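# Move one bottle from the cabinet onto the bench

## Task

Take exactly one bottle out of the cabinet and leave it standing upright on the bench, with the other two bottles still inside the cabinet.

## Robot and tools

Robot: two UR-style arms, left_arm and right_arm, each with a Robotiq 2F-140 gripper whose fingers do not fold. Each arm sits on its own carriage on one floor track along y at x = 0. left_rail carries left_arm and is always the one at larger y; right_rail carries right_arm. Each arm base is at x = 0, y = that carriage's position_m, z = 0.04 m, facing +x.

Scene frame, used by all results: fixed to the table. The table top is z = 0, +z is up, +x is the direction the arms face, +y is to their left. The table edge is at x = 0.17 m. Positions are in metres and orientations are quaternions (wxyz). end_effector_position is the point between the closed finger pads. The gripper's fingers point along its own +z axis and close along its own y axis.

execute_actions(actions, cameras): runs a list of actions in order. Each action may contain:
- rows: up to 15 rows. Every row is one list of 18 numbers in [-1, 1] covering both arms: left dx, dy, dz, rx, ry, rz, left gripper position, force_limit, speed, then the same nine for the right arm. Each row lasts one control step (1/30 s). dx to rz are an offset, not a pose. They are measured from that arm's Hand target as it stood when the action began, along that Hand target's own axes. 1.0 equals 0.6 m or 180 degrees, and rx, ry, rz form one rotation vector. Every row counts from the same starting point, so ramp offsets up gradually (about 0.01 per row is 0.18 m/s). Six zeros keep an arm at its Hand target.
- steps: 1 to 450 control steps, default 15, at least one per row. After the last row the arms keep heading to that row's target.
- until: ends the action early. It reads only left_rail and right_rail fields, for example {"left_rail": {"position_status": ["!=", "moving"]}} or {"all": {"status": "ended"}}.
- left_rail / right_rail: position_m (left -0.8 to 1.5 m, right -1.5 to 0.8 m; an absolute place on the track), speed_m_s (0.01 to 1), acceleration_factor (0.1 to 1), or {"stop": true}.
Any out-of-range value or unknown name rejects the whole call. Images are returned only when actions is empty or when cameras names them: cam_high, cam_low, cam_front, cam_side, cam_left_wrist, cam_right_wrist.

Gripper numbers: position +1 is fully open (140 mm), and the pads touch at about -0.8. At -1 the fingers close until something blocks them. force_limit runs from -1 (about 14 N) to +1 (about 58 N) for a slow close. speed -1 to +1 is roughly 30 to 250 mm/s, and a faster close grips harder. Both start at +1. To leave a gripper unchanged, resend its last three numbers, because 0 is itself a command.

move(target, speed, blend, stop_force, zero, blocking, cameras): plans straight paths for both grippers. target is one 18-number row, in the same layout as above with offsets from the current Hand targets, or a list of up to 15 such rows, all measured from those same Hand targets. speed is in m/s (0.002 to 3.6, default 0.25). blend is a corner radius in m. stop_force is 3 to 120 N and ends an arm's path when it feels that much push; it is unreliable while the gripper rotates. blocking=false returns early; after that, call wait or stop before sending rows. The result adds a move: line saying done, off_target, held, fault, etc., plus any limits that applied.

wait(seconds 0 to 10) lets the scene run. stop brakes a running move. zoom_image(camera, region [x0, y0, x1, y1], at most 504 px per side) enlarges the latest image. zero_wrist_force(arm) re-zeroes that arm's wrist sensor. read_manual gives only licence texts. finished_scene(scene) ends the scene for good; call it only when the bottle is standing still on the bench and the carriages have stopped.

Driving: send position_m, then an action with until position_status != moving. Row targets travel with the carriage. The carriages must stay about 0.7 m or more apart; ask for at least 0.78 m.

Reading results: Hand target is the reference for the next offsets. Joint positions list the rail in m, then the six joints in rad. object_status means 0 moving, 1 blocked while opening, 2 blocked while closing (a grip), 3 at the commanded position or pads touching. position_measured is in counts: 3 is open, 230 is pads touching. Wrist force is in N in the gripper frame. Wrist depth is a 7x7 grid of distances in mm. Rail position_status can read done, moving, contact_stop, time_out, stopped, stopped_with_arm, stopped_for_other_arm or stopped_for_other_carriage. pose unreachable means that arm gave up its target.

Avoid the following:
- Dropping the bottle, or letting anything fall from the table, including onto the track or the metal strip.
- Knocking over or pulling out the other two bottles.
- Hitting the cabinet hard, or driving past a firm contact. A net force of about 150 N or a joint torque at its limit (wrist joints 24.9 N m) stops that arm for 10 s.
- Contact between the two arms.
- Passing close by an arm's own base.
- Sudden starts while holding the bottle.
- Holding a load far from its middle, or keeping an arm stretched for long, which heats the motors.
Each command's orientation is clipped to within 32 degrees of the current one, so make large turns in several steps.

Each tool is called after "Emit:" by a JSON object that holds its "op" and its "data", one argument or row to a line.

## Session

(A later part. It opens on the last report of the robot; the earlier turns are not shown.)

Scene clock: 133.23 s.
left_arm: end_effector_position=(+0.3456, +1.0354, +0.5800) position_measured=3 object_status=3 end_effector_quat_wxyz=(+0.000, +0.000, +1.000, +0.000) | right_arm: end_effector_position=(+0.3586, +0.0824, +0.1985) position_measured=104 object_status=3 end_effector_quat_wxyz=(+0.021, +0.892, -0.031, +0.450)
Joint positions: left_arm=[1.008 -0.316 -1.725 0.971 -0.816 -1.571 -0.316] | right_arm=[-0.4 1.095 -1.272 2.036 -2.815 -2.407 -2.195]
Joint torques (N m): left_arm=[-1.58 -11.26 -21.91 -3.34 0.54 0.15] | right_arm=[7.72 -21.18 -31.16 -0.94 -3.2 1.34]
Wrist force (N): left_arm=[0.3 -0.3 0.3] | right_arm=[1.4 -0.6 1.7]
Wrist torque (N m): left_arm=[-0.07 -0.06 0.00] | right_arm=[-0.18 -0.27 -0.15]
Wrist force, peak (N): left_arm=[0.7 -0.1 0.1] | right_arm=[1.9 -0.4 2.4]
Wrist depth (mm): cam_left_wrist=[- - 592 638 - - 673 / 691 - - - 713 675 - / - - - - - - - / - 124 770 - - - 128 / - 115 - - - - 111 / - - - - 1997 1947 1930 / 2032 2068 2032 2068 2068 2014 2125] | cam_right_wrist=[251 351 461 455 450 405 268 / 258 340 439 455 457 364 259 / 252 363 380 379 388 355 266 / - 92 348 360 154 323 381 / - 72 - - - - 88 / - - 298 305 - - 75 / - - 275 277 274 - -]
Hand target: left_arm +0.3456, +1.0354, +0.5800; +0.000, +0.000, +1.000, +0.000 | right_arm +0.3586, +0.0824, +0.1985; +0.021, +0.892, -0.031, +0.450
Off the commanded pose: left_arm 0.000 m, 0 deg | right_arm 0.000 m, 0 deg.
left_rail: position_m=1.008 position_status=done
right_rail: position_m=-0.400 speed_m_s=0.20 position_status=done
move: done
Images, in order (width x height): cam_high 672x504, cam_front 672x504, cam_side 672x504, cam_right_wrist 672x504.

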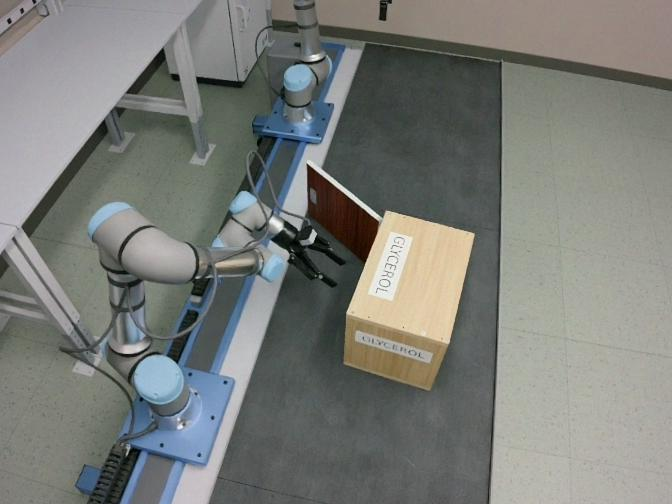

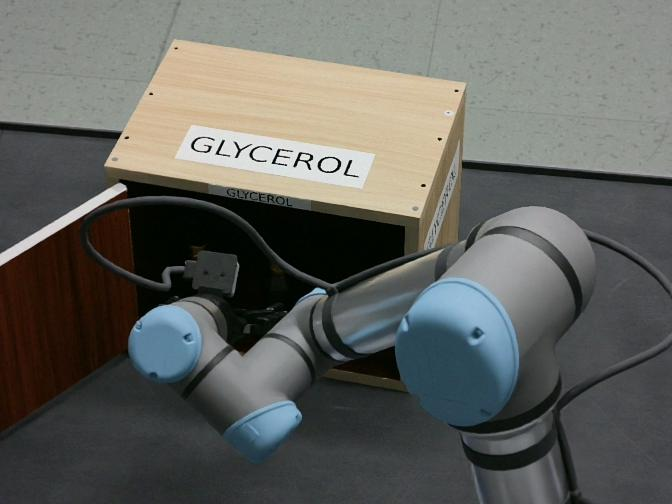

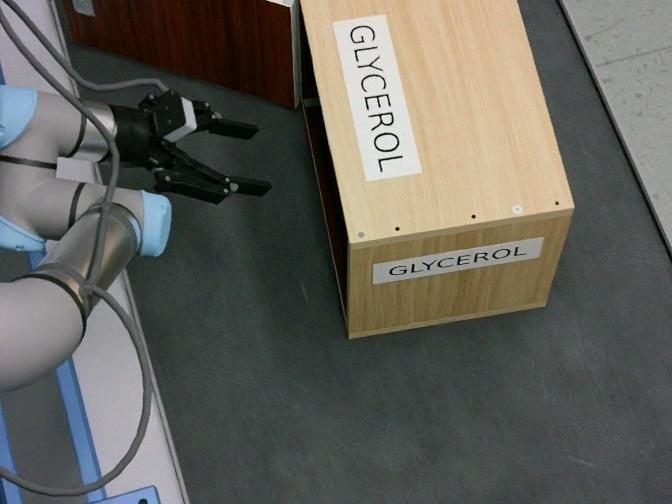

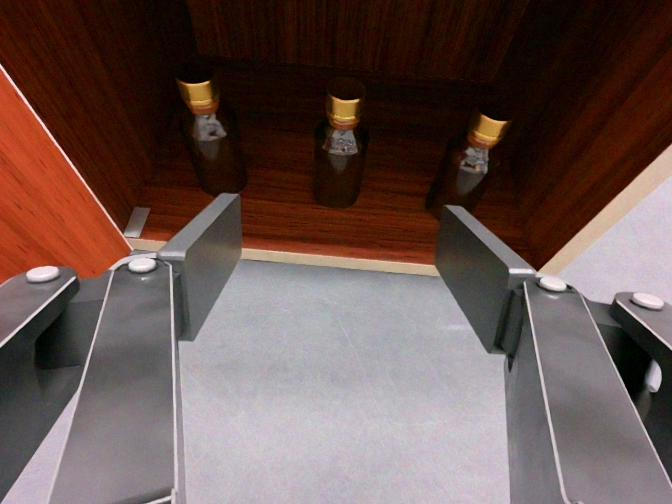

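Emit:
{"op": "move", "data": {
  "target": [
    [0,0,0,0,0,0,1,1,1,-0.061,0.002,0.1935,0,0,0,0.05,-0.5,-0.5],
    [0,0,0,0,0,0,1,1,1,-0.025,-0.0005,0.312,0,0,0,0.05,-0.5,-0.5]
  ],
  "speed": 0.08,
  "stop_force": 8,
  "cameras": ["cam_right_wrist"]
}}

Scene clock: 153.83 s.
left_arm: end_effector_position=(+0.3456, +1.0354, +0.5800) position_measured=3 object_status=3 end_effector_quat_wxyz=(+0.000, +0.000, +1.000, +0.000) | right_arm: end_effector_position=(+0.4997, +0.0711, +0.0752) position_measured=123 object_status=3 end_effector_quat_wxyz=(+0.021, +0.892, -0.031, +0.450)
Joint positions: left_arm=[1.008 -0.316 -1.725 0.971 -0.816 -1.571 -0.316] | right_arm=[-0.4 0.855 -0.908 1.956 -3.295 -2.275 -2.474]
Joint torques (N m): left_arm=[-1.66 -12 -20.44 -3.26 0.41 0.01] | right_arm=[-7.37 -31.04 -25.54 -5.04 0.65 -1.5]
Wrist force (N): left_arm=[0.1 0.0 0.0] | right_arm=[1.5 -0.1 1.4]
Wrist torque (N m): left_arm=[-0.01 -0.01 0.00] | right_arm=[-0.07 -0.24 0.00]
Wrist force, peak (N): left_arm=[0.7 -0.3 -0.1] | right_arm=[1.5 -0.5 2.2]
Wrist depth (mm): cam_left_wrist=[642 694 640 - 671 643 - / - - - - - - 685 / - - - - - - - / - 123 - 740 - - 128 / - 132 - - - - 110 / - 1930 919 905 - 1576 1947 / 2014 1930 2050 2050 2032 2068 2068] | cam_right_wrist=[257 290 299 - 301 302 274 / 133 251 257 125 264 276 270 / 147 175 227 137 231 240 138 / 196 170 162 193 153 177 153 / - - 182 185 183 - 83 / - - 173 174 176 - 74 / - - 165 167 172 - 70]
Hand target: left_arm +0.3456, +1.0354, +0.5800; +0.000, +0.000, +1.000, +0.000 | right_arm +0.4997, +0.0711, +0.0752; +0.021, +0.892, -0.031, +0.450
Off the commanded pose: left_arm 0.000 m, 0 deg | right_arm 0.000 m, 0 deg.
left_rail: position_m=1.008 position_status=done
right_rail: position_m=-0.400 speed_m_s=0.20 position_status=done
move: done
Images, in order (width x height): cam_right_wrist 672x504.

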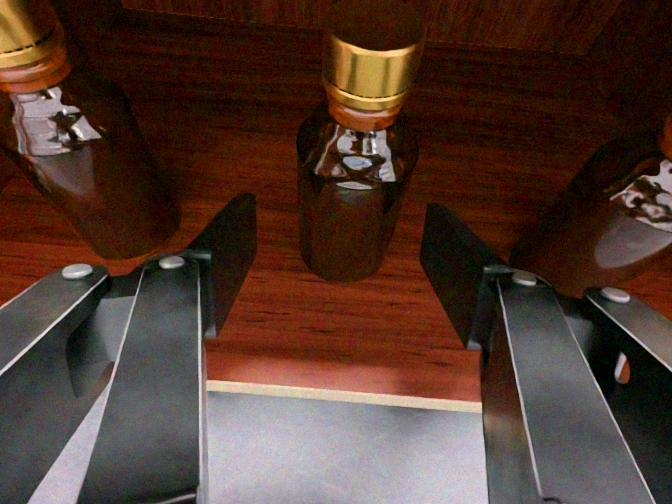

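Emit:
{"op": "move", "data": {
  "target": [0,0,0,0,0,0,1,1,1,0.026,0.008,0.0765,0,0,0,-0.03,-0.5,-0.5],
  "speed": 0.05,
  "stop_force": 5,
  "cameras": ["cam_right_wrist"]
}}

Scene clock: 164.97 s.
left_arm: end_effector_position=(+0.3456, +1.0354, +0.5800) position_measured=3 object_status=3 end_effector_quat_wxyz=(+0.000, +0.000, +1.000, +0.000) | right_arm: end_effector_position=(+0.5454, +0.0627, +0.0605) position_measured=132 object_status=3 end_effector_quat_wxyz=(+0.021, +0.892, -0.031, +0.450)
Joint positions: left_arm=[1.008 -0.316 -1.725 0.971 -0.816 -1.571 -0.316] | right_arm=[-0.4 0.783 -0.846 1.9 -3.345 -2.229 -2.545]
Joint torques (N m): left_arm=[-1.73 -10.93 -22.18 -3.44 0.17 0] | right_arm=[-7.05 -33.28 -24.92 -5.11 0.88 -1.47]
Wrist force (N): left_arm=[0.0 0.1 0.2] | right_arm=[1.2 -0.6 1.5]
Wrist torque (N m): left_arm=[0.02 0.01 -0.01] | right_arm=[-0.17 -0.21 0.00]
Wrist force, peak (N): left_arm=[0.7 0.0 -0.1] | right_arm=[1.6 -0.4 1.7]
Wrist depth (mm): cam_left_wrist=[- - 677 - - - - / - 660 687 691 - - - / - - - - 762 - - / - 133 824 770 - - 128 / - 116 - 827 - - 111 / - - 2340 - 1868 1997 1963 / 1980 2068 2050 2206 2206 2106 1997] | cam_right_wrist=[248 261 265 251 258 259 251 / 227 231 232 - 249 253 250 / 201 204 208 85 216 220 225 / 130 181 111 93 124 196 123 / - - 163 116 164 - 83 / - - 152 154 156 - 74 / - - 139 141 145 - 68]
Hand target: left_arm +0.3456, +1.0354, +0.5800; +0.000, +0.000, +1.000, +0.000 | right_arm +0.5454, +0.0627, +0.0605; +0.021, +0.892, -0.031, +0.450
Off the commanded pose: left_arm 0.000 m, 0 deg | right_arm 0.000 m, 0 deg.
left_rail: position_m=1.008 position_status=done
right_rail: position_m=-0.400 speed_m_s=0.20 position_status=done
move: done
Images, in order (width x height): cam_right_wrist 672x504.

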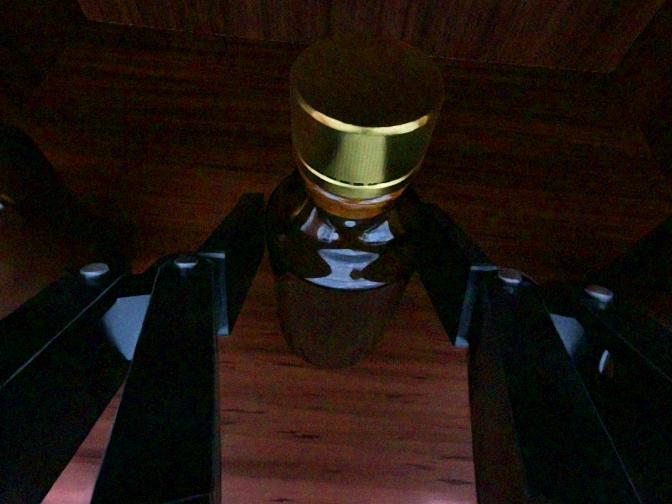

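Emit:
{"op": "execute_actions", "data": {
  "actions": [
    {"rows":[[0,0,0,0,0,0,1,1,1,0,0,0,0,0,0,-1,-0.05,-1]],"steps":60}
  ]
}}

Emit:
{"op": "move", "data": {
  "target": [0,0,0,0,0,0,1,1,1,0.0402,0.0005,-0.0297,0,0,0,-1,-0.05,-1],
  "speed": 0.05,
  "cameras": ["cam_right_wrist"]
}}

Scene clock: 172.07 s.
left_arm: end_effector_position=(+0.3456, +1.0354, +0.5800) position_measured=3 object_status=3 end_effector_quat_wxyz=(+0.000, +0.000, +1.000, +0.000) | right_arm: end_effector_position=(+0.5454, +0.0627, +0.0605) position_measured=161 object_status=2 end_effector_quat_wxyz=(+0.021, +0.892, -0.031, +0.450)
Joint positions: left_arm=[1.008 -0.316 -1.725 0.971 -0.816 -1.571 -0.316] | right_arm=[-0.4 0.783 -0.846 1.9 -3.345 -2.229 -2.545]
Joint torques (N m): left_arm=[-2.38 -11.26 -22.43 -3.22 0.44 0.14] | right_arm=[-5.34 -33.47 -7.06 0.18 -3.33 -1.41]
Wrist force (N): left_arm=[0.2 -0.2 -0.4] | right_arm=[3.5 -5.2 -2.5]
Wrist torque (N m): left_arm=[-0.04 -0.05 0.00] | right_arm=[0.03 -0.31 0.22]
Wrist force, peak (N): left_arm=[0.7 -0.2 0.2] | right_arm=[3.7 -5.2 -2.8]
Wrist depth (mm): cam_left_wrist=[- - - - - - 660 / - 669 - 666 681 685 - / - 767 - - - - - / - 124 - - - - 128 / - 115 - - - 845 111 / - 898 - - 2014 1883 - / 2014 2087 2106 2050 2068 2087 -] | cam_right_wrist=[247 261 264 252 258 261 251 / 227 230 234 - 248 252 251 / 201 203 207 85 216 221 226 / 130 183 113 93 109 196 117 / - 81 121 117 - - 111 / - - 150 154 - - - / - - 138 141 - - -]
Hand target: left_arm +0.3456, +1.0354, +0.5800; +0.000, +0.000, +1.000, +0.000 | right_arm +0.5454, +0.0627, +0.0605; +0.021, +0.892, -0.031, +0.450
Off the commanded pose: left_arm 0.000 m, 0 deg | right_arm 0.000 m, 0 deg.
left_rail: position_m=1.008 position_status=done
right_rail: position_m=-0.400 speed_m_s=0.20 position_status=done

Scene clock: 173.20 s.
left_arm: end_effector_position=(+0.3456, +1.0354, +0.5800) position_measured=3 object_status=3 end_effector_quat_wxyz=(+0.000, +0.000, +1.000, +0.000) | right_arm: end_effector_position=(+0.5454, +0.0626, +0.0903) position_measured=161 object_status=2 end_effector_quat_wxyz=(+0.021, +0.892, -0.031, +0.450)
Joint positions: left_arm=[1.008 -0.316 -1.725 0.971 -0.816 -1.571 -0.316] | right_arm=[-0.4 0.783 -0.909 1.901 -3.284 -2.229 -2.545]
Joint torques (N m): left_arm=[-1.59 -11.06 -21.3 -3.2 0.29 -0.09] | right_arm=[-6.46 -60.01 -27.74 -1.36 -0.16 1.28]
Wrist force (N): left_arm=[0.0 0.1 -0.2] | right_arm=[-1.2 -0.5 3.3]
Wrist torque (N m): left_arm=[0.03 0.00 -0.01] | right_arm=[-0.17 -0.09 -0.01]
Wrist force, peak (N): left_arm=[0.5 -0.1 0.4] | right_arm=[4.1 -5.1 -2.7]
Wrist depth (mm): cam_left_wrist=[- - 658 645 - - - / 681 - 691 - - - - / - - - - - - - / - 124 - - - - 128 / - 132 836 819 - - 110 / - 827 864 849 871 1782 1980 / - 2271 1729 2087 2032 2068 1997] | cam_right_wrist=[250 277 266 253 255 261 250 / 254 272 276 - 287 292 263 / 238 240 244 85 255 260 252 / 135 215 111 93 108 231 234 / - 81 126 117 - - 80 / - - 180 181 - - - / - - 166 167 - - -]
Hand target: left_arm +0.3456, +1.0354, +0.5800; +0.000, +0.000, +1.000, +0.000 | right_arm +0.5454, +0.0627, +0.0905; +0.021, +0.892, -0.031, +0.450
Off the commanded pose: left_arm 0.000 m, 0 deg | right_arm 0.000 m, 0 deg.
left_rail: position_m=1.008 position_status=done
right_rail: position_m=-0.400 speed_m_s=0.20 position_status=done
move: done
Images, in order (width x height): cam_right_wrist 672x504.

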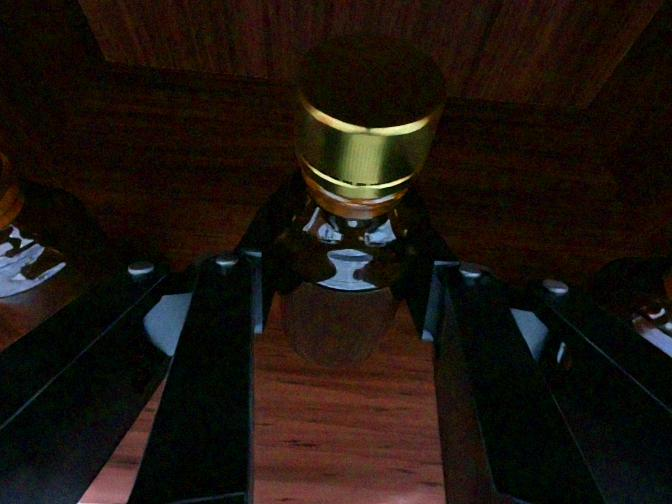

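Emit:
{"op": "move", "data": {
  "target": [
    [0,0,0,0,0,0,1,1,1,-0.149,-0.003,-0.2017,0,0,0,-1,-0.05,-1],
    [0,0,0,0,0,0,1,1,1,-0.1237,-0.004,-0.2517,0,0,0,-1,-0.05,-1]
  ],
  "speed": 0.08,
  "blend": 0.01
}}

Emit:
{"op": "execute_actions", "data": {
  "actions": [
    {"right_rail":{"position_m":-0.82,"speed_m_s":0.15,"acceleration_factor":0.4},"steps":240,"until":{"right_rail":{"position_status":["!=","moving"]}}}
  ],
  "cameras": ["cam_front","cam_right_wrist"]
}}

Scene clock: 182.80 s.
left_arm: end_effector_position=(+0.3456, +1.0354, +0.5800) position_measured=3 object_status=3 end_effector_quat_wxyz=(+0.000, +0.000, +1.000, +0.000) | right_arm: end_effector_position=(+0.3806, +0.0776, +0.1205) position_measured=161 object_status=2 end_effector_quat_wxyz=(+0.021, +0.892, -0.031, +0.450)
Joint positions: left_arm=[1.008 -0.316 -1.725 0.971 -0.816 -1.571 -0.316] | right_arm=[-0.4 1.051 -1.101 2.081 -3.073 -2.386 -2.251]
Joint torques (N m): left_arm=[-1.43 -11.7 -20.82 -3.37 0.3 0.1] | right_arm=[8.05 -52.59 -27.23 -1.39 -3.69 1.03]
Wrist force (N): left_arm=[0.0 0.3 -0.2] | right_arm=[-0.9 -0.8 3.3]
Wrist torque (N m): left_arm=[0.05 0.02 0.00] | right_arm=[-0.22 -0.24 -0.15]
Wrist force, peak (N): left_arm=[0.3 0.0 -0.7] | right_arm=[-1.0 -1.0 3.5]
Wrist depth (mm): cam_left_wrist=[- - - - - - - / - - 687 - 700 - 702 / 726 - - - 733 - - / - 124 - - 775 770 128 / - 115 - 807 - - 111 / - - - 894 1768 2185 1899 / - 2014 2068 2014 2068 2050 2068] | cam_right_wrist=[255 241 385 397 399 223 263 / 261 305 - - 332 247 258 / 268 278 281 91 289 297 251 / - 278 111 93 109 278 275 / - 81 121 116 - - 265 / - - - 230 - - - / - - - 212 - - -]
Hand target: left_arm +0.3456, +1.0354, +0.5800; +0.000, +0.000, +1.000, +0.000 | right_arm +0.3805, +0.0776, +0.1206; +0.021, +0.892, -0.031, +0.450
Off the commanded pose: left_arm 0.000 m, 0 deg | right_arm 0.000 m, 0 deg.
left_rail: position_m=1.008 position_status=done
right_rail: position_m=-0.400 speed_m_s=0.20 position_status=done
move: done

Scene clock: 186.57 s.
left_arm: end_effector_position=(+0.3456, +1.0354, +0.5800) position_measured=3 object_status=3 end_effector_quat_wxyz=(+0.000, +0.000, +1.000, +0.000) | right_arm: end_effector_position=(+0.3805, -0.3424, +0.1206) position_measured=161 object_status=2 end_effector_quat_wxyz=(+0.021, +0.892, -0.031, +0.450)
Joint positions: left_arm=[1.008 -0.316 -1.725 0.971 -0.816 -1.571 -0.316] | right_arm=[-0.82 1.051 -1.101 2.081 -3.072 -2.386 -2.25]
Joint torques (N m): left_arm=[-2.29 -10.52 -21.52 -3.23 0.41 0.05] | right_arm=[6.04 -46.98 -18.4 -1.65 -2.74 1.3]
Wrist force (N): left_arm=[0.1 -0.2 -0.2] | right_arm=[-1.0 -0.5 3.2]
Wrist torque (N m): left_arm=[-0.04 -0.02 -0.01] | right_arm=[-0.15 -0.21 -0.14]
Wrist force, peak (N): left_arm=[0.4 0.2 -0.4] | right_arm=[-1.0 -0.7 3.5]
Wrist depth (mm): cam_left_wrist=[- - - - - 592 - / 679 - 658 - - - 704 / 791 - - - - - 750 / - 133 802 - - - 128 / - 124 864 - - - 110 / - - - 3217 - 1016 - / - 2068 - 2068 2068 2316 -] | cam_right_wrist=[303 362 - 76 - - - / 309 347 - - - - 381 / - 303 - 88 314 324 344 / - 269 109 94 109 289 - / - 81 119 116 - - 80 / - - - 229 - - - / - - 207 207 - - -]
Hand target: left_arm +0.3456, +1.0354, +0.5800; +0.000, +0.000, +1.000, +0.000 | right_arm +0.3805, -0.3424, +0.1206; +0.021, +0.892, -0.031, +0.450
Tool commands: left_gripper/position=+1.0 left_gripper/force_limit=+1.0 left_gripper/speed=+1.0 right_gripper/position=-1.0 right_gripper/force_limit=-0.05 right_gripper/speed=-1.0
Off the commanded pose: left_arm 0.000 m, 0 deg | right_arm 0.000 m, 0 deg.
left_rail: position_m=1.008 position_status=done
right_rail: position_m=-0.820 speed_m_s=0.15 position_status=done
Images, in order (width x height): cam_front 672x504, cam_right_wrist 672x504.

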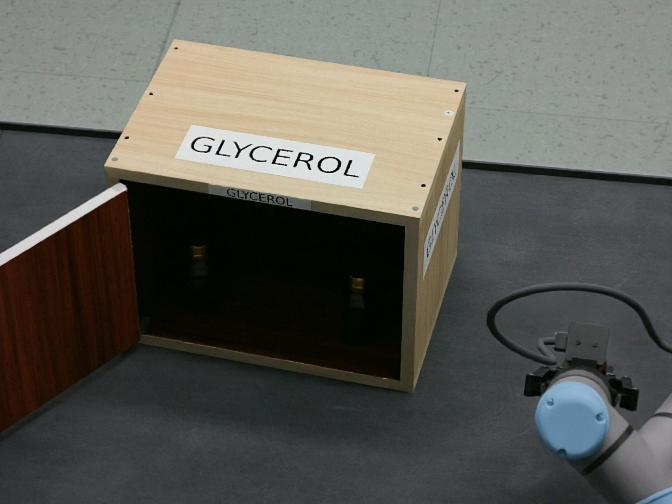

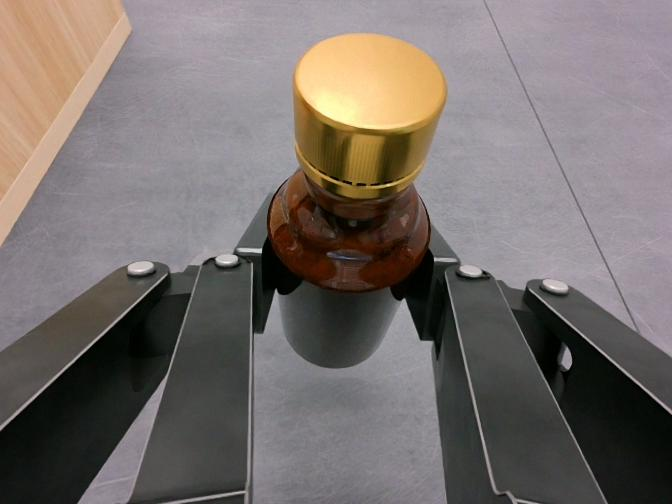

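Emit:
{"op": "move", "data": {
  "target": [0,0,0,0,0,0,1,1,1,0.0449,-0.0157,0.2147,0,0,0,-1,-0.05,-1],
  "speed": 0.1
}}

Emit:
{"op": "move", "data": {
  "target": [0,0,0,0,0,0,1,1,1,-0.0469,-0.0006,0.0346,0,0,0,-1,-0.05,-1],
  "speed": 0.012,
  "stop_force": 4
}}

Emit:
{"op": "execute_actions", "data": {
  "actions": [
    {"rows":[[0,0,0,0,0,0,1,1,1,-0.0008,0,0.0006,0,0,0,-1,-0.05,-1]],"steps":20}
  ],
  "cameras": ["cam_right_wrist"]
}}

Scene clock: 196.53 s.
left_arm: end_effector_position=(+0.3456, +1.0354, +0.5800) position_measured=3 object_status=3 end_effector_quat_wxyz=(+0.000, +0.000, +1.000, +0.000) | right_arm: end_effector_position=(+0.5002, -0.3424, +0.0657) position_measured=161 object_status=2 end_effector_quat_wxyz=(+0.021, +0.892, -0.031, +0.450)
Joint positions: left_arm=[1.008 -0.316 -1.725 0.971 -0.816 -1.571 -0.316] | right_arm=[-0.82 0.863 -0.881 1.938 -3.299 -2.28 -2.466]
Joint torques (N m): left_arm=[-1.24 -12.09 -22.11 -3.44 0.49 0.29] | right_arm=[-8.24 -32.24 -25.07 -5.91 0.34 -1.59]
Wrist force (N): left_arm=[0.2 0.2 -0.1] | right_arm=[-1.0 -0.3 3.1]
Wrist torque (N m): left_arm=[0.03 -0.04 0.00] | right_arm=[-0.10 -0.14 0.01]
Wrist force, peak (N): left_arm=[0.3 -0.3 -0.5] | right_arm=[-0.7 -0.5 4.2]
Wrist depth (mm): cam_left_wrist=[- - - 631 - 654 - / - 675 681 - 683 - - / 726 - - 733 - - 757 / - 129 - - - - 128 / - 124 - - - - 110 / - 2185 - - 1997 - 1868 / 2014 2014 2087 2125 2087 2106 -] | cam_right_wrist=[270 - - 77 - 349 - / 260 264 - - - 276 292 / 228 231 - 85 254 257 244 / 209 210 111 94 104 222 227 / - 81 - 117 - - 205 / - - 171 176 - - - / - - - 162 - - -]
Hand target: left_arm +0.3456, +1.0354, +0.5800; +0.000, +0.000, +1.000, +0.000 | right_arm +0.5004, -0.3424, +0.0656; +0.021, +0.892, -0.031, +0.450
Off the commanded pose: left_arm 0.000 m, 0 deg | right_arm 0.000 m, 0 deg.
left_rail: position_m=1.008 position_status=done
right_rail: position_m=-0.820 speed_m_s=0.15 position_status=done
move: done

Scene clock: 199.67 s.
left_arm: end_effector_position=(+0.3456, +1.0354, +0.5800) position_measured=3 object_status=3 end_effector_quat_wxyz=(+0.000, +0.000, +1.000, +0.000) | right_arm: end_effector_position=(+0.5004, -0.3423, +0.0426) position_measured=161 object_status=2 end_effector_quat_wxyz=(+0.021, +0.892, -0.031, +0.450)
Joint positions: left_arm=[1.008 -0.316 -1.725 0.971 -0.816 -1.571 -0.316] | right_arm=[-0.82 0.862 -0.829 1.934 -3.346 -2.28 -2.467]
Joint torques (N m): left_arm=[-1.45 -11.1 -21.62 -3.52 0.62 -0.07] | right_arm=[1.49 -59.38 -8.88 -1.57 -0.35 0.6]
Wrist force (N): left_arm=[0.1 0.0 -0.2] | right_arm=[-0.4 -0.7 3.0]
Wrist torque (N m): left_arm=[-0.01 -0.03 -0.01] | right_arm=[-0.17 -0.22 0.01]
Wrist force, peak (N): left_arm=[0.7 0.0 -0.2] | right_arm=[8.3 0.5 -4.8]
Wrist depth (mm): cam_left_wrist=[- - - 664 633 - 681 / - - - - - - - / - 702 740 - - - 724 / - 133 842 - - 813 128 / - 115 - - - 839 110 / - - 1883 1667 1810 1947 1963 / - 2014 1930 2050 2249 2032 2087] | cam_right_wrist=[265 257 268 286 299 295 - / - 238 - - - 252 258 / 200 198 208 86 217 223 229 / - 184 114 93 107 192 194 / - 81 126 117 - - 179 / - - 152 155 - - - / - - 138 141 - - -]
Hand target: left_arm +0.3456, +1.0354, +0.5800; +0.000, +0.000, +1.000, +0.000 | right_arm +0.5004, -0.3423, +0.0426; +0.021, +0.892, -0.031, +0.450 (not the last commanded pose)
Off the commanded pose: left_arm 0.000 m, 0 deg | right_arm 0.012 m, 0 deg.
left_rail: position_m=1.008 position_status=done
right_rail: position_m=-0.820 speed_m_s=0.15 position_status=done
move: contact (right_arm)

Scene clock: 200.53 s.
left_arm: end_effector_position=(+0.3456, +1.0354, +0.5800) position_measured=3 object_status=3 end_effector_quat_wxyz=(+0.000, +0.000, +1.000, +0.000) | right_arm: end_effector_position=(+0.5004, -0.3423, +0.0421) position_measured=161 object_status=2 end_effector_quat_wxyz=(+0.021, +0.892, -0.031, +0.450)
Joint positions: left_arm=[1.008 -0.316 -1.725 0.971 -0.816 -1.571 -0.316] | right_arm=[-0.82 0.862 -0.828 1.934 -3.348 -2.28 -2.467]
Joint torques (N m): left_arm=[-2.19 -11.59 -21.72 -3.2 0.07 -0.23] | right_arm=[-2.46 -20.73 -17.43 -1.59 1.24 -0.3]
Wrist force (N): left_arm=[0.2 0.3 0.1] | right_arm=[15.1 1.9 -11.4]
Wrist torque (N m): left_arm=[0.05 -0.03 -0.01] | right_arm=[0.14 -0.76 0.20]
Wrist force, peak (N): left_arm=[0.3 0.3 -0.4] | right_arm=[15.1 1.9 -11.4]
Wrist depth (mm): cam_left_wrist=[- 613 - - - - 702 / - - - - - 683 - / 733 - - - - - - / 747 129 733 - - - 128 / - 132 - 858 - 877 110 / - 1796 1853 - 2185 1963 1947 / 2014 2087 2068 1997 1947 2032 -] | cam_right_wrist=[259 265 286 79 286 298 295 / 228 232 - - - 260 261 / 201 204 207 86 - - 227 / 183 95 109 94 107 198 198 / - 81 126 117 - - 180 / - - - 154 - - - / - - - 140 - - -]
Hand target: left_arm +0.3456, +1.0354, +0.5800; +0.000, +0.000, +1.000, +0.000 | right_arm +0.5004, -0.3423, +0.0420; +0.021, +0.892, -0.031, +0.450
Off the commanded pose: left_arm 0.000 m, 0 deg | right_arm 0.000 m, 0 deg.
left_rail: position_m=1.008 position_status=done
right_rail: position_m=-0.820 speed_m_s=0.15 position_status=done
Images, in order (width x height): cam_right_wrist 672x504.

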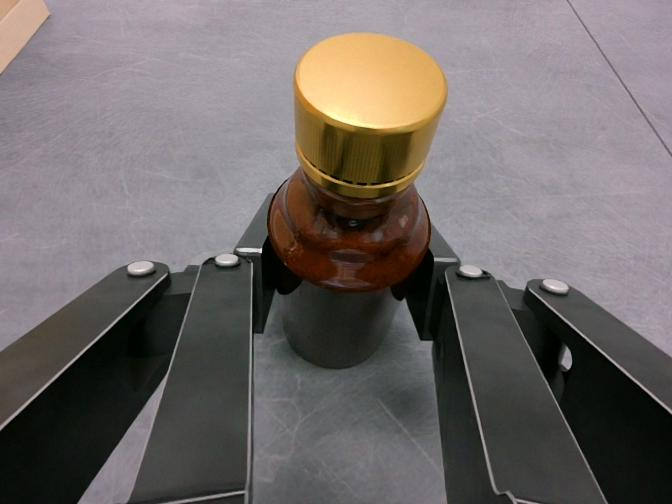

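Emit:
{"op": "execute_actions", "data": {
  "actions": [
    {"rows":[[0,0,0,0,0,0,1,1,1,0,0,0,0,0,0,0.05,-0.05,-1]],"steps":60}
  ]
}}

Emit:
{"op": "move", "data": {
  "target": [0,0,0,0,0,0,1,1,1,0,0,-0.2,0,0,0,0.05,-0.05,-1],
  "speed": 0.08
}}

Emit:
{"op": "execute_actions", "data": {
  "actions": [
    {"right_rail":{"position_m":-1.1,"speed_m_s":0.2,"acceleration_factor":1},"steps":200,"until":{"right_rail":{"position_status":["!=","moving"]}}}
  ]
}}

Emit:
{"op": "move", "data": {
  "target": [0,0,0.633,0,0,0,-0.78,0,0,0,0,0,0,0,0,0.05,-0.05,-1],
  "speed": 0.3
}}

Emit:
{"op": "execute_actions", "data": {
  "actions": [
    {"left_rail":{"position_m":0.675,"speed_m_s":0.3},"steps":200,"until":{"left_rail":{"position_status":["!=","moving"]}}}
  ],
  "cameras": ["cam_high","cam_front"]
}}

Scene clock: 209.97 s.
left_arm: end_effector_position=(+0.3456, +1.0354, +0.5800) position_measured=3 object_status=3 end_effector_quat_wxyz=(+0.000, +0.000, +1.000, +0.000) | right_arm: end_effector_position=(+0.5004, -0.3423, +0.0420) position_measured=123 object_status=3 end_effector_quat_wxyz=(+0.021, +0.892, -0.031, +0.450)
Joint positions: left_arm=[1.008 -0.316 -1.725 0.971 -0.816 -1.571 -0.316] | right_arm=[-0.82 0.862 -0.828 1.934 -3.348 -2.28 -2.467]
Joint torques (N m): left_arm=[-1.56 -10.87 -22.14 -3.59 0.68 -0.13] | right_arm=[3.95 -57.87 -9.61 -5.07 -2.89 -1.24]
Wrist force (N): left_arm=[0.3 -0.1 -0.1] | right_arm=[1.5 -0.3 1.7]
Wrist torque (N m): left_arm=[-0.02 -0.06 0.00] | right_arm=[-0.09 -0.29 -0.01]
Wrist force, peak (N): left_arm=[0.4 -0.5 -0.2] | right_arm=[15.6 1.9 -12.2]
Wrist depth (mm): cam_left_wrist=[- - 645 - - - 747 / - 671 711 - - 726 681 / - - - - - 724 - / - 124 - - - 785 128 / - 143 - 796 839 849 111 / - - - - 891 923 1899 / 2032 2032 2106 1899 2087 2227 2125] | cam_right_wrist=[251 259 - - 303 - 309 / 226 232 233 - - 253 257 / 199 202 207 87 - 231 226 / 182 180 117 94 134 196 198 / - - 162 114 165 - 87 / - - 154 155 162 - 75 / - - 141 141 140 - 70]
Hand target: left_arm +0.3456, +1.0354, +0.5800; +0.000, +0.000, +1.000, +0.000 | right_arm +0.5004, -0.3423, +0.0420; +0.021, +0.892, -0.031, +0.450
Off the commanded pose: left_arm 0.000 m, 0 deg | right_arm 0.000 m, 0 deg.
left_rail: position_m=1.008 position_status=done
right_rail: position_m=-0.820 speed_m_s=0.15 position_status=done

Scene clock: 212.10 s.
left_arm: end_effector_position=(+0.3456, +1.0354, +0.5800) position_measured=3 object_status=3 end_effector_quat_wxyz=(+0.000, +0.000, +1.000, +0.000) | right_arm: end_effector_position=(+0.4044, -0.3345, +0.1133) position_measured=123 object_status=3 end_effector_quat_wxyz=(+0.021, +0.892, -0.031, +0.450)
Joint positions: left_arm=[1.008 -0.316 -1.725 0.971 -0.816 -1.571 -0.316] | right_arm=[-0.82 1.019 -1.056 2.039 -3.104 -2.369 -2.291]
Joint torques (N m): left_arm=[-0.82 -9.97 -21.2 -3.35 0.6 0.19] | right_arm=[8.06 -51.65 -10.45 -0.99 -3.05 1.33]
Wrist force (N): left_arm=[0.1 0.1 0.1] | right_arm=[1.4 -0.4 1.7]
Wrist torque (N m): left_arm=[0.02 -0.02 -0.01] | right_arm=[-0.15 -0.27 -0.12]
Wrist force, peak (N): left_arm=[0.6 -0.1 -0.5] | right_arm=[1.5 -0.3 2.3]
Wrist depth (mm): cam_left_wrist=[- - - 638 - 645 643 / - - - - - 689 - / - - 791 - - - 793 / - 123 - 796 - - 128 / - 123 821 852 - - 111 / - 2340 871 874 1930 2032 - / 1980 2032 2068 2068 2087 2032 2087] | cam_right_wrist=[290 363 - - 399 - - / 294 - 343 202 - - - / 281 297 - 215 292 328 - / 264 259 138 262 151 280 280 / - - 241 242 238 - 83 / - - 222 221 - - 74 / - - 201 205 209 - 70]
Hand target: left_arm +0.3456, +1.0354, +0.5800; +0.000, +0.000, +1.000, +0.000 | right_arm +0.4043, -0.3345, +0.1134; +0.021, +0.892, -0.031, +0.450
Off the commanded pose: left_arm 0.000 m, 0 deg | right_arm 0.000 m, 0 deg.
left_rail: position_m=1.008 position_status=done
right_rail: position_m=-0.820 speed_m_s=0.15 position_status=done
move: done

Scene clock: 214.13 s.
left_arm: end_effector_position=(+0.3456, +1.0354, +0.5800) position_measured=3 object_status=3 end_effector_quat_wxyz=(+0.000, +0.000, +1.000, +0.000) | right_arm: end_effector_position=(+0.4043, -0.6145, +0.1134) position_measured=123 object_status=3 end_effector_quat_wxyz=(+0.021, +0.892, -0.031, +0.450)
Joint positions: left_arm=[1.008 -0.316 -1.725 0.971 -0.816 -1.571 -0.316] | right_arm=[-1.1 1.019 -1.056 2.039 -3.104 -2.37 -2.291]
Joint torques (N m): left_arm=[-1.7 -10.74 -21.21 -3.46 0.7 0.14] | right_arm=[7.21 -48.54 -19.81 -1.25 -2.26 1.24]
Wrist force (N): left_arm=[0.2 0.0 -0.2] | right_arm=[1.2 -0.5 1.9]
Wrist torque (N m): left_arm=[-0.01 -0.04 -0.01] | right_arm=[-0.17 -0.23 -0.12]
Wrist force, peak (N): left_arm=[0.8 -0.3 -0.1] | right_arm=[1.4 -1.3 1.9]
Wrist depth (mm): cam_left_wrist=[- 642 633 647 - - - / - - - 691 - 689 681 / - - - 733 775 706 - / - 124 - - 757 775 128 / - 115 - - 861 - 111 / - - 916 - 1883 - 2125 / - 2032 1980 2014 2125 2087 2032] | cam_right_wrist=[- - 394 - - - - / - 331 338 350 - - 392 / - - 299 309 303 314 309 / - 94 121 270 151 282 288 / - - 239 243 241 - 87 / - - 218 - - - 75 / - - 201 202 - - 70]
Hand target: left_arm +0.3456, +1.0354, +0.5800; +0.000, +0.000, +1.000, +0.000 | right_arm +0.4043, -0.6145, +0.1134; +0.021, +0.892, -0.031, +0.450
Tool commands: left_gripper/position=+1.0 left_gripper/force_limit=+1.0 left_gripper/speed=+1.0 right_gripper/position=+0.05 right_gripper/force_limit=-0.05 right_gripper/speed=-1.0
Off the commanded pose: left_arm 0.000 m, 0 deg | right_arm 0.000 m, 0 deg.
left_rail: position_m=1.008 position_status=done
right_rail: position_m=-1.100 speed_m_s=0.20 position_status=done

Scene clock: 216.30 s.
left_arm: end_effector_position=(+0.3456, +1.0354, +0.2003) position_measured=227 object_status=3 end_effector_quat_wxyz=(+0.000, +0.000, +1.000, +0.000) | right_arm: end_effector_position=(+0.4043, -0.6145, +0.1134) position_measured=123 object_status=3 end_effector_quat_wxyz=(+0.021, +0.892, -0.031, +0.450)
Joint positions: left_arm=[1.008 -0.316 -1.964 2.179 -1.786 -1.571 -0.316] | right_arm=[-1.1 1.019 -1.056 2.039 -3.104 -2.37 -2.291]
Joint torques (N m): left_arm=[10.06 6.36 -21.2 -5.43 2.74 2.31] | right_arm=[7.23 -42.34 -26.22 -1.4 -1.33 1.21]
Wrist force (N): left_arm=[-0.2 0.0 0.0] | right_arm=[1.4 -0.6 1.6]
Wrist torque (N m): left_arm=[0.00 0.05 -0.11] | right_arm=[-0.19 -0.28 -0.12]
Wrist force, peak (N): left_arm=[0.3 0.0 -1.8] | right_arm=[1.5 -0.9 2.0]
Wrist depth (mm): cam_left_wrist=[299 - 305 - - - - / - - 307 - - - 312 / - - - - 348 - - / - 357 - 100 108 - - / - - 81 86 81 - 69 / - - - - - - - / - - - - - - -] | cam_right_wrist=[- - - - 398 412 - / - - - - 360 - - / 282 295 - 306 311 - - / 263 - 135 277 137 - 290 / - - - 244 - - 82 / - - - - 224 - 74 / - - 197 203 209 - 70]
Hand target: left_arm +0.3456, +1.0353, +0.2002; +0.000, +0.000, +1.000, +0.000 | right_arm +0.4043, -0.6145, +0.1134; +0.021, +0.892, -0.031, +0.450
Off the commanded pose: left_arm 0.000 m, 0 deg | right_arm 0.000 m, 0 deg.
left_rail: position_m=1.008 position_status=done
right_rail: position_m=-1.100 speed_m_s=0.20 position_status=done
move: done

Scene clock: 218.27 s.
left_arm: end_effector_position=(+0.3456, +0.7023, +0.2002) position_measured=227 object_status=3 end_effector_quat_wxyz=(+0.000, +0.000, +1.000, +0.000) | right_arm: end_effector_position=(+0.4043, -0.6145, +0.1134) position_measured=123 object_status=3 end_effector_quat_wxyz=(+0.021, +0.892, -0.031, +0.450)
Joint positions: left_arm=[0.675 -0.316 -1.964 2.179 -1.786 -1.571 -0.316] | right_arm=[-1.1 1.019 -1.056 2.039 -3.104 -2.37 -2.291]
Joint torques (N m): left_arm=[-0.54 3.11 -22.99 -4.69 -2.62 2.22] | right_arm=[6.92 -37.37 -26.24 -1.67 -0.34 1.25]
Wrist force (N): left_arm=[-0.3 0.1 -0.1] | right_arm=[1.4 -0.7 1.8]
Wrist torque (N m): left_arm=[0.01 0.06 -0.11] | right_arm=[-0.21 -0.28 -0.12]
Wrist force, peak (N): left_arm=[-0.3 1.2 -0.3] | right_arm=[1.4 -0.5 2.1]
Wrist depth (mm): cam_left_wrist=[- 293 302 - - - - / - - - 321 - - - / 331 - - 328 - - - / - - - 100 107 358 - / - - 81 86 81 - 69 / - - - - - - - / - - - - - - -] | cam_right_wrist=[- - - - - - - / - - - - - 362 385 / 293 292 298 301 303 327 303 / - 261 121 282 152 270 285 / - - - 242 237 - 87 / - - 220 223 228 - 75 / - - 201 201 205 - 70]
Hand target: left_arm +0.3456, +0.7022, +0.2002; +0.000, +0.000, +1.000, +0.000 | right_arm +0.4043, -0.6145, +0.1134; +0.021, +0.892, -0.031, +0.450
Tool commands: left_gripper/position=-0.78 left_gripper/force_limit=+0.0 left_gripper/speed=+0.0 right_gripper/position=+0.05 right_gripper/force_limit=-0.05 right_gripper/speed=-1.0
Off the commanded pose: left_arm 0.000 m, 0 deg | right_arm 0.000 m, 0 deg.
left_rail: position_m=0.675 speed_m_s=0.30 position_status=done
right_rail: position_m=-1.100 speed_m_s=0.20 position_status=done
Images, in order (width x height): cam_high 672x504, cam_front 672x504.

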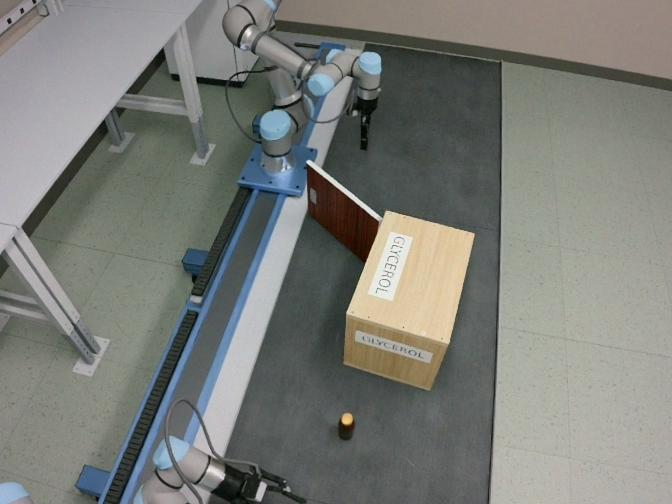

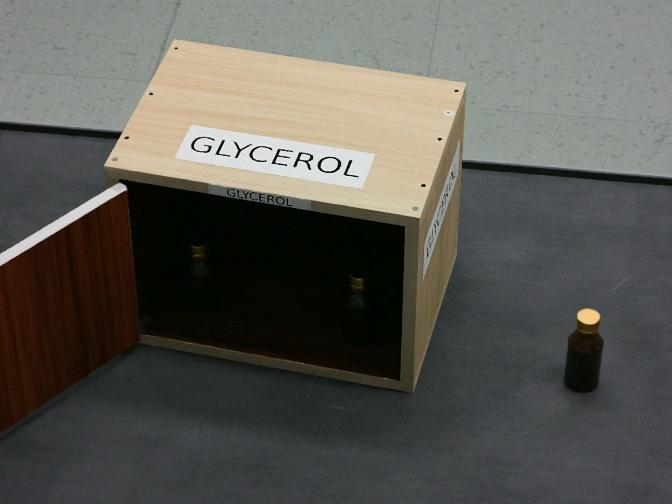

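Emit:
{"op": "move", "data": {
  "target": [0,-0.9,0,0,0,0,-0.78,0,0,0,0,0,0,0,0,0.05,-0.05,-1],
  "speed": 0.1,
  "stop_force": 25,
  "cameras": ["cam_high"]
}}

Emit:
{"op": "move", "data": {
  "target": [
    [-0.02,-0.03,-0.067,0,0,0,-0.78,0,0,0,0,0,0,0,0,0.05,-0.05,-1],
    [-0.215,-0.129,-0.067,0,0,0,-0.78,0,0,0,0,0,0,0,0,0.05,-0.05,-1]
  ],
  "speed": 0.05,
  "stop_force": 16,
  "cameras": ["cam_high","cam_front","cam_side"]
}}

Scene clock: 232.50 s.
left_arm: end_effector_position=(+0.3456, +0.1623, +0.2002) position_measured=227 object_status=3 end_effector_quat_wxyz=(+0.000, +0.000, +1.000, +0.000) | right_arm: end_effector_position=(+0.4043, -0.6145, +0.1134) position_measured=123 object_status=3 end_effector_quat_wxyz=(+0.021, +0.892, -0.031, +0.450)
Joint positions: left_arm=[0.675 -1.195 -1.274 1.526 -1.822 -1.571 -1.195] | right_arm=[-1.1 1.019 -1.056 2.039 -3.104 -2.37 -2.291]
Joint torques (N m): left_arm=[-13.19 -23.55 -34.59 -2.33 -2.13 -2.29] | right_arm=[7.1 -28.66 -26.39 -2.81 -0.1 1.27]
Wrist force (N): left_arm=[1.4 3.4 -0.8] | right_arm=[1.5 -0.3 1.7]
Wrist torque (N m): left_arm=[0.32 -0.17 0.02] | right_arm=[-0.13 -0.30 -0.12]
Wrist force, peak (N): left_arm=[-2.0 12.7 -2.0] | right_arm=[1.6 -0.7 2.0]
Wrist depth (mm): cam_left_wrist=[116 178 - - - 297 - / 158 200 - - 314 - - / - 149 228 - - - - / - 123 164 107 106 - - / - 95 81 86 80 - 70 / - - - - - - - / - - - - - - -] | cam_right_wrist=[370 - 376 - - 408 - / - - 315 - - 397 369 / - - 302 295 - - - / 262 260 138 276 135 287 - / - - 239 238 133 - 82 / - - - 222 - - 74 / - - 199 203 205 - 70]
Hand target: left_arm +0.3456, +0.1622, +0.2002; +0.000, +0.000, +1.000, +0.000 | right_arm +0.4043, -0.6145, +0.1134; +0.021, +0.892, -0.031, +0.450
Off the commanded pose: left_arm 0.000 m, 0 deg | right_arm 0.000 m, 0 deg.
left_rail: position_m=0.675 speed_m_s=0.30 position_status=done
right_rail: position_m=-1.100 speed_m_s=0.20 position_status=done
move: done
Images, in order (width x height): cam_high 672x504.

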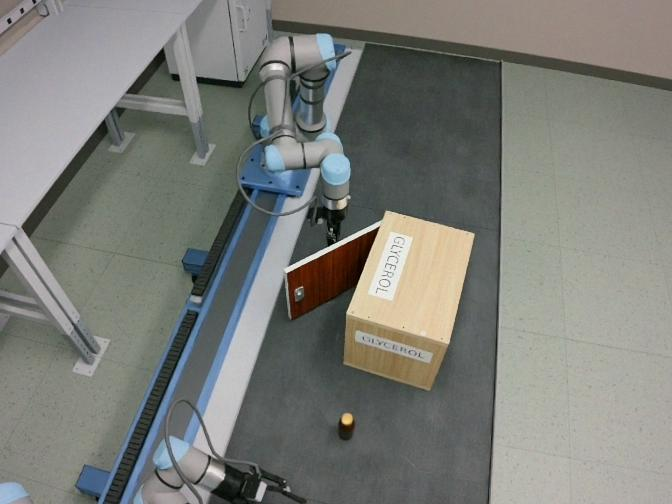

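Scene clock: 236.87 s.
left_arm: end_effector_position=(+0.4516, +0.0967, +0.2403) position_measured=227 object_status=3 end_effector_quat_wxyz=(+0.000, +0.000, +1.000, +0.000) | right_arm: end_effector_position=(+0.4043, -0.6145, +0.1134) position_measured=123 object_status=3 end_effector_quat_wxyz=(+0.021, +0.892, -0.031, +0.450)
Joint positions: left_arm=[0.675 -1.091 -1.001 1.023 -1.594 -1.571 -1.091] | right_arm=[-1.1 1.019 -1.056 2.039 -3.104 -2.37 -2.291]
Joint torques (N m): left_arm=[-11.69 -59.94 -21.02 -5.13 0.72 -2.16] | right_arm=[7.42 -28.68 -26.59 -3 -0.07 1.23]
Wrist force (N): left_arm=[1.5 -0.9 0.0] | right_arm=[1.4 -0.6 1.7]
Wrist torque (N m): left_arm=[-0.19 -0.32 0.02] | right_arm=[-0.18 -0.28 -0.12]
Wrist force, peak (N): left_arm=[30.4 20.5 -9.1] | right_arm=[1.6 -0.5 2.1]
Wrist depth (mm): cam_left_wrist=[- - - - - - - / - - 347 - 355 - 362 / 165 249 272 347 313 314 - / 163 167 182 107 204 222 215 / 118 125 81 86 81 - 153 / - - - - - - - / - - - - - - -] | cam_right_wrist=[- - - 428 408 - - / 322 - 331 335 355 - - / 289 - 299 300 310 313 - / - 94 135 - 137 275 284 / - - 239 239 133 - 82 / - - 215 224 224 - 74 / - - 204 201 209 - 70]
Hand target: left_arm +0.4516, +0.0967, +0.2403; +0.000, +0.000, +1.000, +0.000 (not the last commanded pose) | right_arm +0.4043, -0.6145, +0.1134; +0.021, +0.892, -0.031, +0.450
Off the commanded pose: left_arm 0.026 m, 0 deg | right_arm 0.000 m, 0 deg.
left_rail: position_m=0.675 speed_m_s=0.30 position_status=done
right_rail: position_m=-1.100 speed_m_s=0.20 position_status=done
move: contact (left_arm); path passed 1 of 2 targets
Images, in order (width x height): cam_high 672x504, cam_front 672x504, cam_side 672x504.

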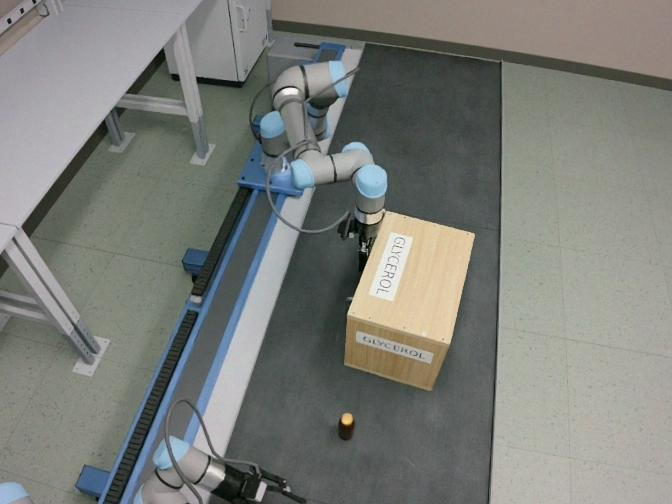

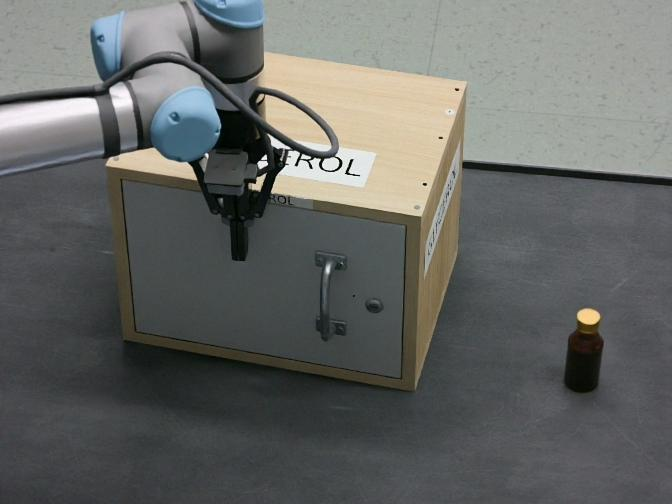

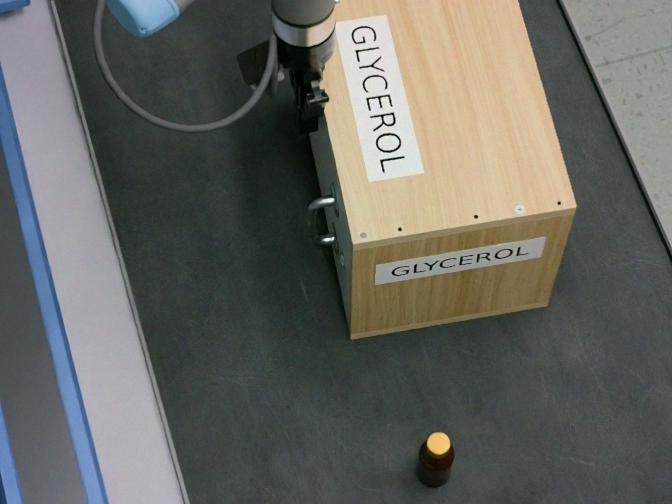

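Emit:
{"op": "move", "data": {
  "target": [0.2,0.03,-0.05,0,0,0,-0.78,0,0,0,0,0,0,0,0,0.05,-0.05,-1],
  "speed": 0.15
}}

Emit:
{"op": "finished_scene", "data": {
  "scene": 2
}}

Scene clock: 242.27 s.
left_arm: end_effector_position=(+0.3318, +0.1147, +0.2702) position_measured=227 object_status=3 end_effector_quat_wxyz=(+0.000, +0.000, +1.000, +0.000) | right_arm: end_effector_position=(+0.4043, -0.6145, +0.1134) position_measured=123 object_status=3 end_effector_quat_wxyz=(+0.021, +0.892, -0.031, +0.450)
Joint positions: left_arm=[0.675 -1.243 -1.221 1.273 -1.624 -1.57 -1.243] | right_arm=[-1.1 1.019 -1.056 2.039 -3.104 -2.37 -2.291]
Joint torques (N m): left_arm=[-10.74 -51.17 -20.51 -4.89 2.61 -2.35] | right_arm=[7.41 -28.43 -26.95 -3.51 -0.11 1.26]
Wrist force (N): left_arm=[1.6 -0.6 0.1] | right_arm=[1.3 -0.7 1.8]
Wrist torque (N m): left_arm=[-0.12 -0.32 0.02] | right_arm=[-0.20 -0.26 -0.12]
Wrist force, peak (N): left_arm=[2.8 -0.6 -0.2] | right_arm=[1.6 -0.5 2.1]
Wrist depth (mm): cam_left_wrist=[356 - 361 - - - - / - 388 390 - - - - / - - 410 398 - - - / 424 - 424 100 426 421 - / 325 353 81 86 81 - 70 / - - - - - - - / - - - - - - -] | cam_right_wrist=[- 379 - - 436 - - / - 325 324 340 - 353 - / - - 301 303 315 319 319 / - 94 136 271 136 281 303 / - - 240 247 - - 87 / - - 225 214 221 - 74 / - - 197 202 - - 70]
Hand target: left_arm +0.3316, +0.1147, +0.2702; +0.000, +0.000, +1.000, +0.000 | right_arm +0.4043, -0.6145, +0.1134; +0.021, +0.892, -0.031, +0.450
Off the commanded pose: left_arm 0.000 m, 0 deg | right_arm 0.000 m, 0 deg.
left_rail: position_m=0.675 speed_m_s=0.30 position_status=done
right_rail: position_m=-1.100 speed_m_s=0.20 position_status=done
move: done

The scene is finished: the task was done.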